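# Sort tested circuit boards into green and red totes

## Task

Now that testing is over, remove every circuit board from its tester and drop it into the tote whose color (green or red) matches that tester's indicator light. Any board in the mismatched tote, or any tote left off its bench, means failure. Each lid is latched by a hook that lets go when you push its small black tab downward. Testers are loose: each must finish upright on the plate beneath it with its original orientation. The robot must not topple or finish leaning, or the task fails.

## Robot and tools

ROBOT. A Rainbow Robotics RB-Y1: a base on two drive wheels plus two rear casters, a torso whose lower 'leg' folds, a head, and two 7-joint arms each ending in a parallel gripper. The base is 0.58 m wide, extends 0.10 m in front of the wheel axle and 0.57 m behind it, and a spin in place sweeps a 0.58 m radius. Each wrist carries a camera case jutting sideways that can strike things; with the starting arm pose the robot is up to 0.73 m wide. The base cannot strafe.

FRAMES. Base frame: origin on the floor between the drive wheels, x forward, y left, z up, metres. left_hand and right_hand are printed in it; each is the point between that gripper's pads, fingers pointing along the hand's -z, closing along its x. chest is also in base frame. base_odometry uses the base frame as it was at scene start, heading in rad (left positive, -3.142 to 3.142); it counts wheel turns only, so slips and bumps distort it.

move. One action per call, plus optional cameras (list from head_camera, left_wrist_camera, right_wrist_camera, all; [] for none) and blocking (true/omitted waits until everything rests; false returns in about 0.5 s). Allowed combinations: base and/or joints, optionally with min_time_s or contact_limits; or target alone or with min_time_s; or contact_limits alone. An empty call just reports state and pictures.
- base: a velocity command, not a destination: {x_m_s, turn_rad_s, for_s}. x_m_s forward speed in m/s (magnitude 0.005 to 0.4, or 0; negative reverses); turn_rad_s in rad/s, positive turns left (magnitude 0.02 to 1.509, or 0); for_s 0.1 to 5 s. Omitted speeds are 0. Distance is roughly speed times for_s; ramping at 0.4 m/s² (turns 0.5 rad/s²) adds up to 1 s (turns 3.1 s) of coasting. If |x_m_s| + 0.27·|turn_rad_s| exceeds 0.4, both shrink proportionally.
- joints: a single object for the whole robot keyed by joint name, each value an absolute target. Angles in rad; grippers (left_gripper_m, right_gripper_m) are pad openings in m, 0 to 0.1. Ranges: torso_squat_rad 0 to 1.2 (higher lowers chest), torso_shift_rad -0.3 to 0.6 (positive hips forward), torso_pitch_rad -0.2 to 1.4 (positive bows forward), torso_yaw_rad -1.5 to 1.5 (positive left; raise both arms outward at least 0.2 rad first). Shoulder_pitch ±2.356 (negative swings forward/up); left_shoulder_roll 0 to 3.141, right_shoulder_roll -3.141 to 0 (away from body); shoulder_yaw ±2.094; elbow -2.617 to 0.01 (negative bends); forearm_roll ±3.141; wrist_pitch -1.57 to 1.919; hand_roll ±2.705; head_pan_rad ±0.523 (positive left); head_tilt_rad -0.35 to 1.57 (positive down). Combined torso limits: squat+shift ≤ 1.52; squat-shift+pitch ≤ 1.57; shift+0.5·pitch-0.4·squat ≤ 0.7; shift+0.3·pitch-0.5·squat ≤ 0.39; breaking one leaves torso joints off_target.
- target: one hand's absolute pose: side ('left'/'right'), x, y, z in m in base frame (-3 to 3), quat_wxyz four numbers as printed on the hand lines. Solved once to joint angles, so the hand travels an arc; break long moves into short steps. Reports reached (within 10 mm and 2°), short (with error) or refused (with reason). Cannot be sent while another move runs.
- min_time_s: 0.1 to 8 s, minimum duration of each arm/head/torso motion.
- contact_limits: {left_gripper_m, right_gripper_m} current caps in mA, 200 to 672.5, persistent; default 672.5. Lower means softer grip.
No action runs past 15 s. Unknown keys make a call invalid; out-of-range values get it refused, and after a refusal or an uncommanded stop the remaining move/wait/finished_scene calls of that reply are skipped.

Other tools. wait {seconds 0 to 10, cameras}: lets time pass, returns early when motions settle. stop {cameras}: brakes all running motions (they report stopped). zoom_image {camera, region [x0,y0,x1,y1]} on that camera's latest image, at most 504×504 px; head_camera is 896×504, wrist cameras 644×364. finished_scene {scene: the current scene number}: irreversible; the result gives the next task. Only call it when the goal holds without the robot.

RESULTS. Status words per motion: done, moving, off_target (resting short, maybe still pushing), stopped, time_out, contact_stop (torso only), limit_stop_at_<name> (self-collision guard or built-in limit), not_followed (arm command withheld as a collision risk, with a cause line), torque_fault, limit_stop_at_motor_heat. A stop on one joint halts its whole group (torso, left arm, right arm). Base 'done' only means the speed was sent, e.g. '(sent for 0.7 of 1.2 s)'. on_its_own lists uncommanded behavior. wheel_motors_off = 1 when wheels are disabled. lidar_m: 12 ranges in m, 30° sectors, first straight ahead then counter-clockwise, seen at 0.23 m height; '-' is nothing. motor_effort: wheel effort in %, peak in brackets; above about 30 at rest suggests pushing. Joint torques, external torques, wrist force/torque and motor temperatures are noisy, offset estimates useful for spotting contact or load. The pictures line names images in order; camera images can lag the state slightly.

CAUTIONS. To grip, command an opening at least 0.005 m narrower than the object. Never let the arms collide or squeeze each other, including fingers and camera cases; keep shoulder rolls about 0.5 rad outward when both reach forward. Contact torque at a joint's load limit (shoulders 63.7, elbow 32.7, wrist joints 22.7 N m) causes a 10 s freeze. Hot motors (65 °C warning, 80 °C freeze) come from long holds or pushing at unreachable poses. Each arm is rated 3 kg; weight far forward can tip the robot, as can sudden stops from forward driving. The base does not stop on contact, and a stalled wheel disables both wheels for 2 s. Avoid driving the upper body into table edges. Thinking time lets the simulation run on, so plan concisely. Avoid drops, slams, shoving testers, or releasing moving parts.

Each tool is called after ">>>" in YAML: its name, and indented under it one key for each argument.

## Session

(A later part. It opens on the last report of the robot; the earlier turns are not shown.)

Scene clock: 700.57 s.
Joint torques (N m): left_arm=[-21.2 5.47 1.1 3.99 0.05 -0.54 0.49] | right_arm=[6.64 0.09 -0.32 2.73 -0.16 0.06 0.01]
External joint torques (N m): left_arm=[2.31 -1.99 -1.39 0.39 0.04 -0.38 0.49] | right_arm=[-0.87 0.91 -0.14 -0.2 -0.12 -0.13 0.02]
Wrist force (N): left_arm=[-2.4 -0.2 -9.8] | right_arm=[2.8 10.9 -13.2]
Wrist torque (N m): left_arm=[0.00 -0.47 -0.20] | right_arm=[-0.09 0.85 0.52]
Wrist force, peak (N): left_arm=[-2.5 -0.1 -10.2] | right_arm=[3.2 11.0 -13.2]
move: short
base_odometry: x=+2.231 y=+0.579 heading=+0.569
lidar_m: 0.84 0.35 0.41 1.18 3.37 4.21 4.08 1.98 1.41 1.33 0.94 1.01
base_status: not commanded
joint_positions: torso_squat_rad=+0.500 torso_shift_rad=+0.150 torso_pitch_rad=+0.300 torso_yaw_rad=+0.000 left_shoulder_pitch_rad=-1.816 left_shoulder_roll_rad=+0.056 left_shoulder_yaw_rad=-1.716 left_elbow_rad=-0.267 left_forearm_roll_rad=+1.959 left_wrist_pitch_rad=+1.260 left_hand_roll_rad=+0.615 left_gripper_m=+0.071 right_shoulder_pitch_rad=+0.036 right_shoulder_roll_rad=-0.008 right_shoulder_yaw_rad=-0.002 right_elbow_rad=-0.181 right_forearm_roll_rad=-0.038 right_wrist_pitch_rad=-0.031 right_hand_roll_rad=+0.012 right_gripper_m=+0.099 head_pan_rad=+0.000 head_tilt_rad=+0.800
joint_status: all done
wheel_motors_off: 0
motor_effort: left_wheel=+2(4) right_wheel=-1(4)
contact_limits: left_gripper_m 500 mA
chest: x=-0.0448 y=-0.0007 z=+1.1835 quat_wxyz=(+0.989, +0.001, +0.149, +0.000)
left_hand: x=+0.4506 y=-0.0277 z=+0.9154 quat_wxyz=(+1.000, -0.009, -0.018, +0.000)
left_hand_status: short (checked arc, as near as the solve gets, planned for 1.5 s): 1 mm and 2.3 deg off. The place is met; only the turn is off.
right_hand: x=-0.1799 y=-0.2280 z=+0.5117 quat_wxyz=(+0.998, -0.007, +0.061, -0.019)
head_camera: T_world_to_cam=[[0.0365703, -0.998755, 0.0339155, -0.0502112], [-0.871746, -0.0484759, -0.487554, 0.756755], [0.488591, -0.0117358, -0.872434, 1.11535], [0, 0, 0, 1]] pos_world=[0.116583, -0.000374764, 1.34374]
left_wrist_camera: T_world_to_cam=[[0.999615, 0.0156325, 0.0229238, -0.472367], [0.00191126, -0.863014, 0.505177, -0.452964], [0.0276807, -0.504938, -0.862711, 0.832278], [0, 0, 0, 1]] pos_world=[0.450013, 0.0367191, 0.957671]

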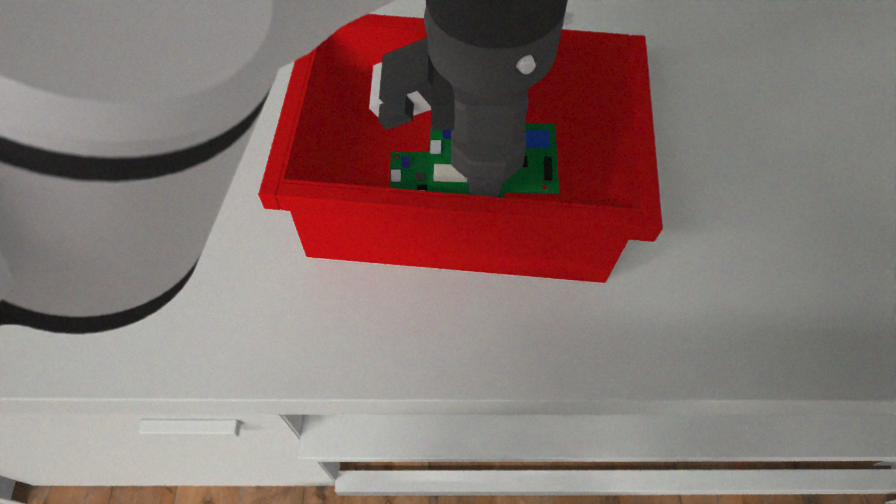

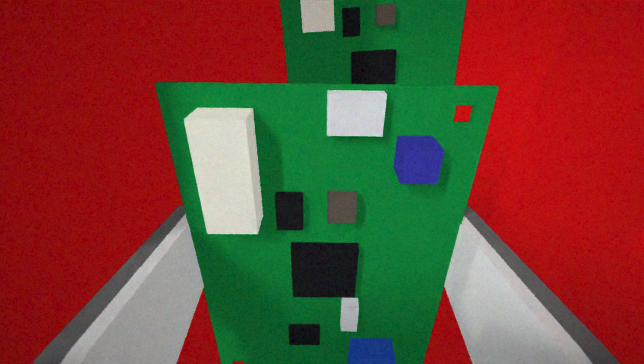

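>>> move:
  target: {"side":"left","x":0.449,"y":-0.027,"z":0.893,"quat_wxyz":[1,0,0,0]}
  min_time_s: 1.2
  cameras: ["left_wrist_camera"]

>>> move:
  joints: {"left_gripper_m":0.084}
  cameras: ["left_wrist_camera"]

>>> move:
  target: {"side":"left","x":0.445,"y":-0.027,"z":1.0,"quat_wxyz":[1,0,0,0]}
  min_time_s: 1.5
  cameras: []

>>> move:
  target: {"side":"left","x":0.43,"y":0.02,"z":1.15,"quat_wxyz":[1,0,0,0]}
  min_time_s: 1.5
  cameras: []

>>> move:
  target: {"side":"left","x":0.3,"y":0.2,"z":1.16,"quat_wxyz":[1,0,0,0]}
  cameras: ["head_camera"]

Scene clock: 712.67 s.
Joint torques (N m): left_arm=[-21.07 5.08 1.29 4 0.03 -0.51 0.51] | right_arm=[6.66 -0.02 -0.51 2.71 -0.27 0.11 -0.08]
External joint torques (N m): left_arm=[2.23 -1.9 -1.18 0.46 0.02 -0.33 0.51] | right_arm=[-0.84 0.8 -0.32 -0.23 -0.23 -0.08 -0.07]
Wrist force (N): left_arm=[-2.2 -0.1 -9.5] | right_arm=[2.9 10.8 -12.8]
Wrist torque (N m): left_arm=[-0.02 -0.46 -0.21] | right_arm=[-0.09 0.88 0.53]
Wrist force, peak (N): left_arm=[-2.2 -0.3 -10.3] | right_arm=[3.0 11.2 -13.2]
move: short
base_odometry: x=+2.231 y=+0.579 heading=+0.569
lidar_m: 0.84 0.35 0.41 1.18 3.36 4.20 4.08 1.98 1.41 1.33 0.95 1.00
base_status: not commanded
joint_positions: torso_squat_rad=+0.500 torso_shift_rad=+0.150 torso_pitch_rad=+0.300 torso_yaw_rad=+0.000 left_shoulder_pitch_rad=-1.773 left_shoulder_roll_rad=+0.045 left_shoulder_yaw_rad=-1.728 left_elbow_rad=-0.267 left_forearm_roll_rad=+1.946 left_wrist_pitch_rad=+1.206 left_hand_roll_rad=+0.618 left_gripper_m=+0.071 right_shoulder_pitch_rad=+0.036 right_shoulder_roll_rad=-0.008 right_shoulder_yaw_rad=-0.002 right_elbow_rad=-0.181 right_forearm_roll_rad=-0.038 right_wrist_pitch_rad=-0.031 right_hand_roll_rad=+0.012 right_gripper_m=+0.099 head_pan_rad=+0.000 head_tilt_rad=+0.800
joint_status: all done
wheel_motors_off: 0
motor_effort: left_wheel=+3(4) right_wheel=-2(3)
contact_limits: left_gripper_m 500 mA
chest: x=-0.0448 y=-0.0007 z=+1.1835 quat_wxyz=(+0.989, +0.000, +0.149, +0.000)
left_hand: x=+0.4486 y=-0.0267 z=+0.8934 quat_wxyz=(+1.000, -0.013, -0.024, +0.000)
left_hand_status: short (checked arc, as near as the solve gets, planned for 1.2 s): 1 mm and 3.1 deg off. The place is met; only the turn is off.
right_hand: x=-0.1799 y=-0.2280 z=+0.5117 quat_wxyz=(+0.998, -0.007, +0.061, -0.019)
left_wrist_camera: T_world_to_cam=[[0.999276, 0.0157822, 0.0346136, -0.480147], [-0.00410324, -0.85986, 0.510514, -0.442986], [0.0378199, -0.510286, -0.859172, 0.806022], [0, 0, 0, 1]] pos_world=[0.447498, 0.0379741, 0.935283]

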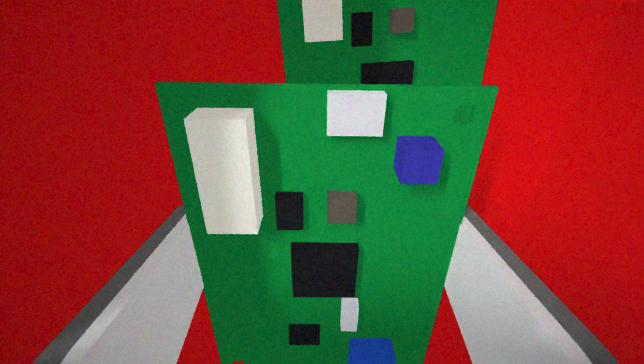

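Scene clock: 713.27 s.
Joint torques (N m): left_arm=[-20.9 5.01 1.3 3.99 0.01 -0.52 0.46] | right_arm=[6.92 0.12 -0.45 2.84 -0.24 0.12 -0.02]
External joint torques (N m): left_arm=[2.41 -1.98 -1.17 0.45 0.01 -0.34 0.47] | right_arm=[-0.59 0.93 -0.26 -0.09 -0.2 -0.08 -0.02]
Wrist force (N): left_arm=[-2.4 -0.2 -9.4] | right_arm=[2.6 11.0 -13.0]
Wrist torque (N m): left_arm=[-0.02 -0.47 -0.22] | right_arm=[-0.10 0.83 0.51]
Wrist force, peak (N): left_arm=[-2.4 -0.4 -9.8] | right_arm=[2.9 11.0 -13.2]
move: done
base_odometry: x=+2.231 y=+0.579 heading=+0.569
lidar_m: 0.84 0.35 0.41 1.17 3.38 4.21 4.08 1.98 1.40 1.33 0.94 1.00
base_status: not commanded
joint_positions: torso_squat_rad=+0.500 torso_shift_rad=+0.150 torso_pitch_rad=+0.300 torso_yaw_rad=+0.000 left_shoulder_pitch_rad=-1.773 left_shoulder_roll_rad=+0.045 left_shoulder_yaw_rad=-1.728 left_elbow_rad=-0.267 left_forearm_roll_rad=+1.946 left_wrist_pitch_rad=+1.206 left_hand_roll_rad=+0.618 left_gripper_m=+0.084 right_shoulder_pitch_rad=+0.036 right_shoulder_roll_rad=-0.008 right_shoulder_yaw_rad=-0.002 right_elbow_rad=-0.181 right_forearm_roll_rad=-0.038 right_wrist_pitch_rad=-0.031 right_hand_roll_rad=+0.012 right_gripper_m=+0.099 head_pan_rad=+0.000 head_tilt_rad=+0.800
joint_status: all done
wheel_motors_off: 0
motor_effort: left_wheel=+1(4) right_wheel=-1(3)
contact_limits: left_gripper_m 500 mA
chest: x=-0.0448 y=-0.0007 z=+1.1835 quat_wxyz=(+0.989, +0.000, +0.149, +0.000)
left_hand: x=+0.4486 y=-0.0267 z=+0.8934 quat_wxyz=(+1.000, -0.013, -0.024, +0.000)
right_hand: x=-0.1799 y=-0.2280 z=+0.5117 quat_wxyz=(+0.998, -0.007, +0.061, -0.019)
left_wrist_camera: T_world_to_cam=[[0.999276, 0.0157822, 0.0346136, -0.480147], [-0.00410324, -0.85986, 0.510514, -0.442986], [0.0378199, -0.510286, -0.859172, 0.806022], [0, 0, 0, 1]] pos_world=[0.447498, 0.0379741, 0.935283]

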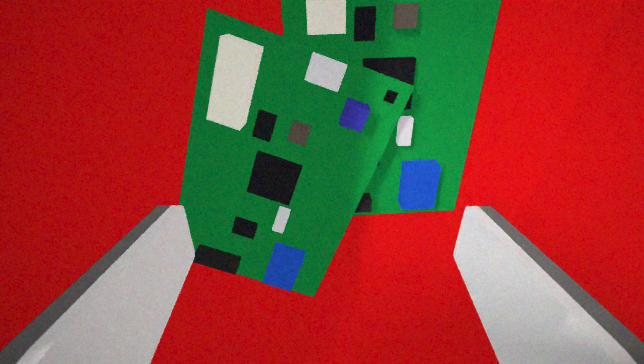

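Scene clock: 715.10 s.
Joint torques (N m): left_arm=[-22.99 9.74 5.36 2.66 0.37 0.27 0.42] | right_arm=[6.91 -0.23 -0.55 2.67 -0.29 0.09 -0.07]
External joint torques (N m): left_arm=[0.94 0.64 1.14 -1.1 0.34 0.31 0.42] | right_arm=[-0.6 0.59 -0.36 -0.26 -0.25 -0.11 -0.06]
Wrist force (N): left_arm=[-1.7 -0.1 -9.6] | right_arm=[2.9 10.8 -12.9]
Wrist torque (N m): left_arm=[-0.03 -0.40 -0.20] | right_arm=[-0.08 0.88 0.52]
Wrist force, peak (N): left_arm=[-2.2 -0.4 -9.8] | right_arm=[3.3 11.0 -13.2]
move: done
base_odometry: x=+2.231 y=+0.579 heading=+0.569
lidar_m: 0.84 0.35 0.41 1.18 3.37 4.21 4.08 1.98 1.41 1.33 0.95 1.01
base_status: not commanded
joint_positions: torso_squat_rad=+0.500 torso_shift_rad=+0.150 torso_pitch_rad=+0.300 torso_yaw_rad=+0.000 left_shoulder_pitch_rad=-1.989 left_shoulder_roll_rad=+0.208 left_shoulder_yaw_rad=-1.679 left_elbow_rad=-0.492 left_forearm_roll_rad=+2.001 left_wrist_pitch_rad=+1.420 left_hand_roll_rad=+0.717 left_gripper_m=+0.084 right_shoulder_pitch_rad=+0.036 right_shoulder_roll_rad=-0.008 right_shoulder_yaw_rad=-0.002 right_elbow_rad=-0.181 right_forearm_roll_rad=-0.038 right_wrist_pitch_rad=-0.031 right_hand_roll_rad=+0.012 right_gripper_m=+0.099 head_pan_rad=+0.000 head_tilt_rad=+0.800
joint_status: all done
wheel_motors_off: 0
motor_effort: left_wheel=+2(4) right_wheel=-2(4)
contact_limits: left_gripper_m 500 mA
chest: x=-0.0448 y=-0.0007 z=+1.1835 quat_wxyz=(+0.989, +0.000, +0.149, +0.000)
left_hand: x=+0.4448 y=-0.0271 z=+0.9999 quat_wxyz=(+1.000, +0.003, +0.007, +0.000)
left_hand_status: reached (checked arc, planned for 1.5 s): 0 mm and 0.8 deg off.
right_hand: x=-0.1799 y=-0.2280 z=+0.5117 quat_wxyz=(+0.998, -0.007, +0.061, -0.019)

Scene clock: 716.93 s.
Joint torques (N m): left_arm=[-21.74 9.59 7.43 3.08 0.3 0.16 0.36] | right_arm=[6.66 0.22 -0.48 2.67 -0.26 0.13 0.05]
External joint torques (N m): left_arm=[1.08 0.55 0.77 -1.07 0.28 0.22 0.36] | right_arm=[-0.85 1.04 -0.29 -0.27 -0.22 -0.07 0.06]
Wrist force (N): left_arm=[-1.9 -0.3 -9.5] | right_arm=[2.7 11.2 -12.9]
Wrist torque (N m): left_arm=[0.01 -0.40 -0.22] | right_arm=[-0.12 0.83 0.52]
Wrist force, peak (N): left_arm=[-1.8 -0.3 -10.2] | right_arm=[3.1 11.2 -13.1]
move: done
base_odometry: x=+2.231 y=+0.579 heading=+0.569
lidar_m: 0.84 0.35 0.41 1.17 3.37 4.22 4.08 1.98 1.41 1.33 0.93 1.00
base_status: not commanded
joint_positions: torso_squat_rad=+0.500 torso_shift_rad=+0.150 torso_pitch_rad=+0.300 torso_yaw_rad=+0.000 left_shoulder_pitch_rad=-2.238 left_shoulder_roll_rad=+0.569 left_shoulder_yaw_rad=-1.609 left_elbow_rad=-0.879 left_forearm_roll_rad=+2.071 left_wrist_pitch_rad=+1.601 left_hand_roll_rad=+0.825 left_gripper_m=+0.084 right_shoulder_pitch_rad=+0.036 right_shoulder_roll_rad=-0.008 right_shoulder_yaw_rad=-0.002 right_elbow_rad=-0.181 right_forearm_roll_rad=-0.038 right_wrist_pitch_rad=-0.031 right_hand_roll_rad=+0.012 right_gripper_m=+0.099 head_pan_rad=+0.000 head_tilt_rad=+0.800
joint_status: all done
wheel_motors_off: 0
motor_effort: left_wheel=+2(4) right_wheel=-3(4)
contact_limits: left_gripper_m 500 mA
chest: x=-0.0448 y=-0.0007 z=+1.1835 quat_wxyz=(+0.989, +0.000, +0.149, +0.000)
left_hand: x=+0.4300 y=+0.0200 z=+1.1500 quat_wxyz=(+1.000, +0.000, +0.000, +0.000)
left_hand_status: reached (checked arc, planned for 1.5 s): 0 mm and 0.1 deg off.
right_hand: x=-0.1799 y=-0.2280 z=+0.5117 quat_wxyz=(+0.998, -0.007, +0.061, -0.019)

Scene clock: 718.70 s.
Joint torques (N m): left_arm=[-13.89 2.01 9.28 3.55 0.19 -0.37 0.13] | right_arm=[6.59 -0.09 -0.55 2.6 -0.32 0.13 0.15]
External joint torques (N m): left_arm=[0.44 0.01 0.35 -0.59 0.16 -0.32 0.13] | right_arm=[-0.91 0.74 -0.36 -0.33 -0.28 -0.07 0.15]
Wrist force (N): left_arm=[-2.1 -0.3 -9.5] | right_arm=[2.9 11.0 -13.0]
Wrist torque (N m): left_arm=[0.00 -0.42 -0.19] | right_arm=[-0.10 0.87 0.54]
Wrist force, peak (N): left_arm=[-2.8 0.3 -10.3] | right_arm=[3.0 11.0 -13.2]
move: done
base_odometry: x=+2.231 y=+0.579 heading=+0.569
lidar_m: 0.84 0.35 0.41 1.18 3.37 4.21 4.08 1.98 1.40 1.33 0.94 1.00
base_status: not commanded
joint_positions: torso_squat_rad=+0.500 torso_shift_rad=+0.150 torso_pitch_rad=+0.300 torso_yaw_rad=+0.000 left_shoulder_pitch_rad=-2.268 left_shoulder_roll_rad=+1.449 left_shoulder_yaw_rad=-1.604 left_elbow_rad=-1.965 left_forearm_roll_rad=+2.058 left_wrist_pitch_rad=+1.522 left_hand_roll_rad=+1.017 left_gripper_m=+0.084 right_shoulder_pitch_rad=+0.036 right_shoulder_roll_rad=-0.008 right_shoulder_yaw_rad=-0.002 right_elbow_rad=-0.181 right_forearm_roll_rad=-0.038 right_wrist_pitch_rad=-0.031 right_hand_roll_rad=+0.012 right_gripper_m=+0.099 head_pan_rad=+0.000 head_tilt_rad=+0.800
joint_status: all done
wheel_motors_off: 0
motor_effort: left_wheel=+2(4) right_wheel=-2(4)
contact_limits: left_gripper_m 500 mA
chest: x=-0.0448 y=-0.0006 z=+1.1835 quat_wxyz=(+0.989, +0.000, +0.149, +0.000)
left_hand: x=+0.3000 y=+0.2001 z=+1.1599 quat_wxyz=(+1.000, +0.000, +0.000, +0.000)
left_hand_status: reached (checked arc, planned for 1.4 s): 0 mm and 0.0 deg off.
right_hand: x=-0.1799 y=-0.2280 z=+0.5118 quat_wxyz=(+0.998, -0.007, +0.061, -0.019)
head_camera: T_world_to_cam=[[0.036697, -0.998744, 0.0340992, -0.0503723], [-0.87174, -0.0486762, -0.487544, 0.756746], [0.488592, -0.0118342, -0.872432, 1.11535], [0, 0, 0, 1]] pos_world=[0.116583, -0.000274197, 1.34373]

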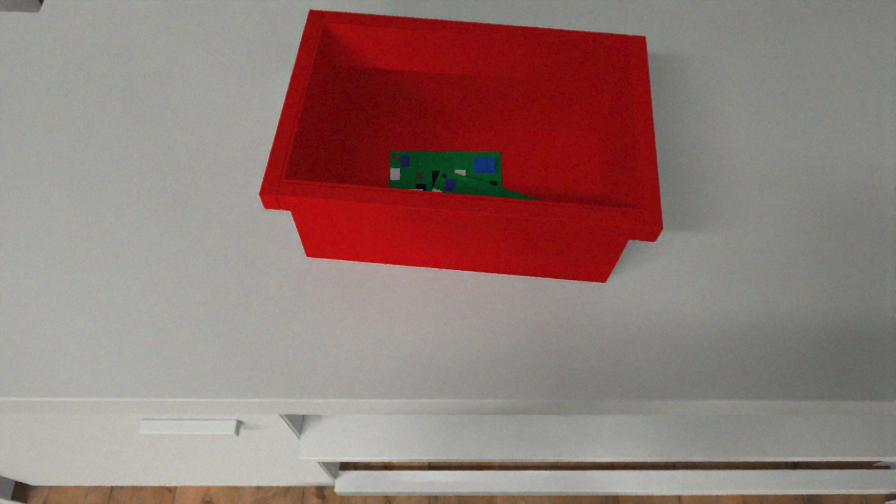

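Both inside.

>>> finished_scene:
  scene: 2

The scene is finished: the task was done.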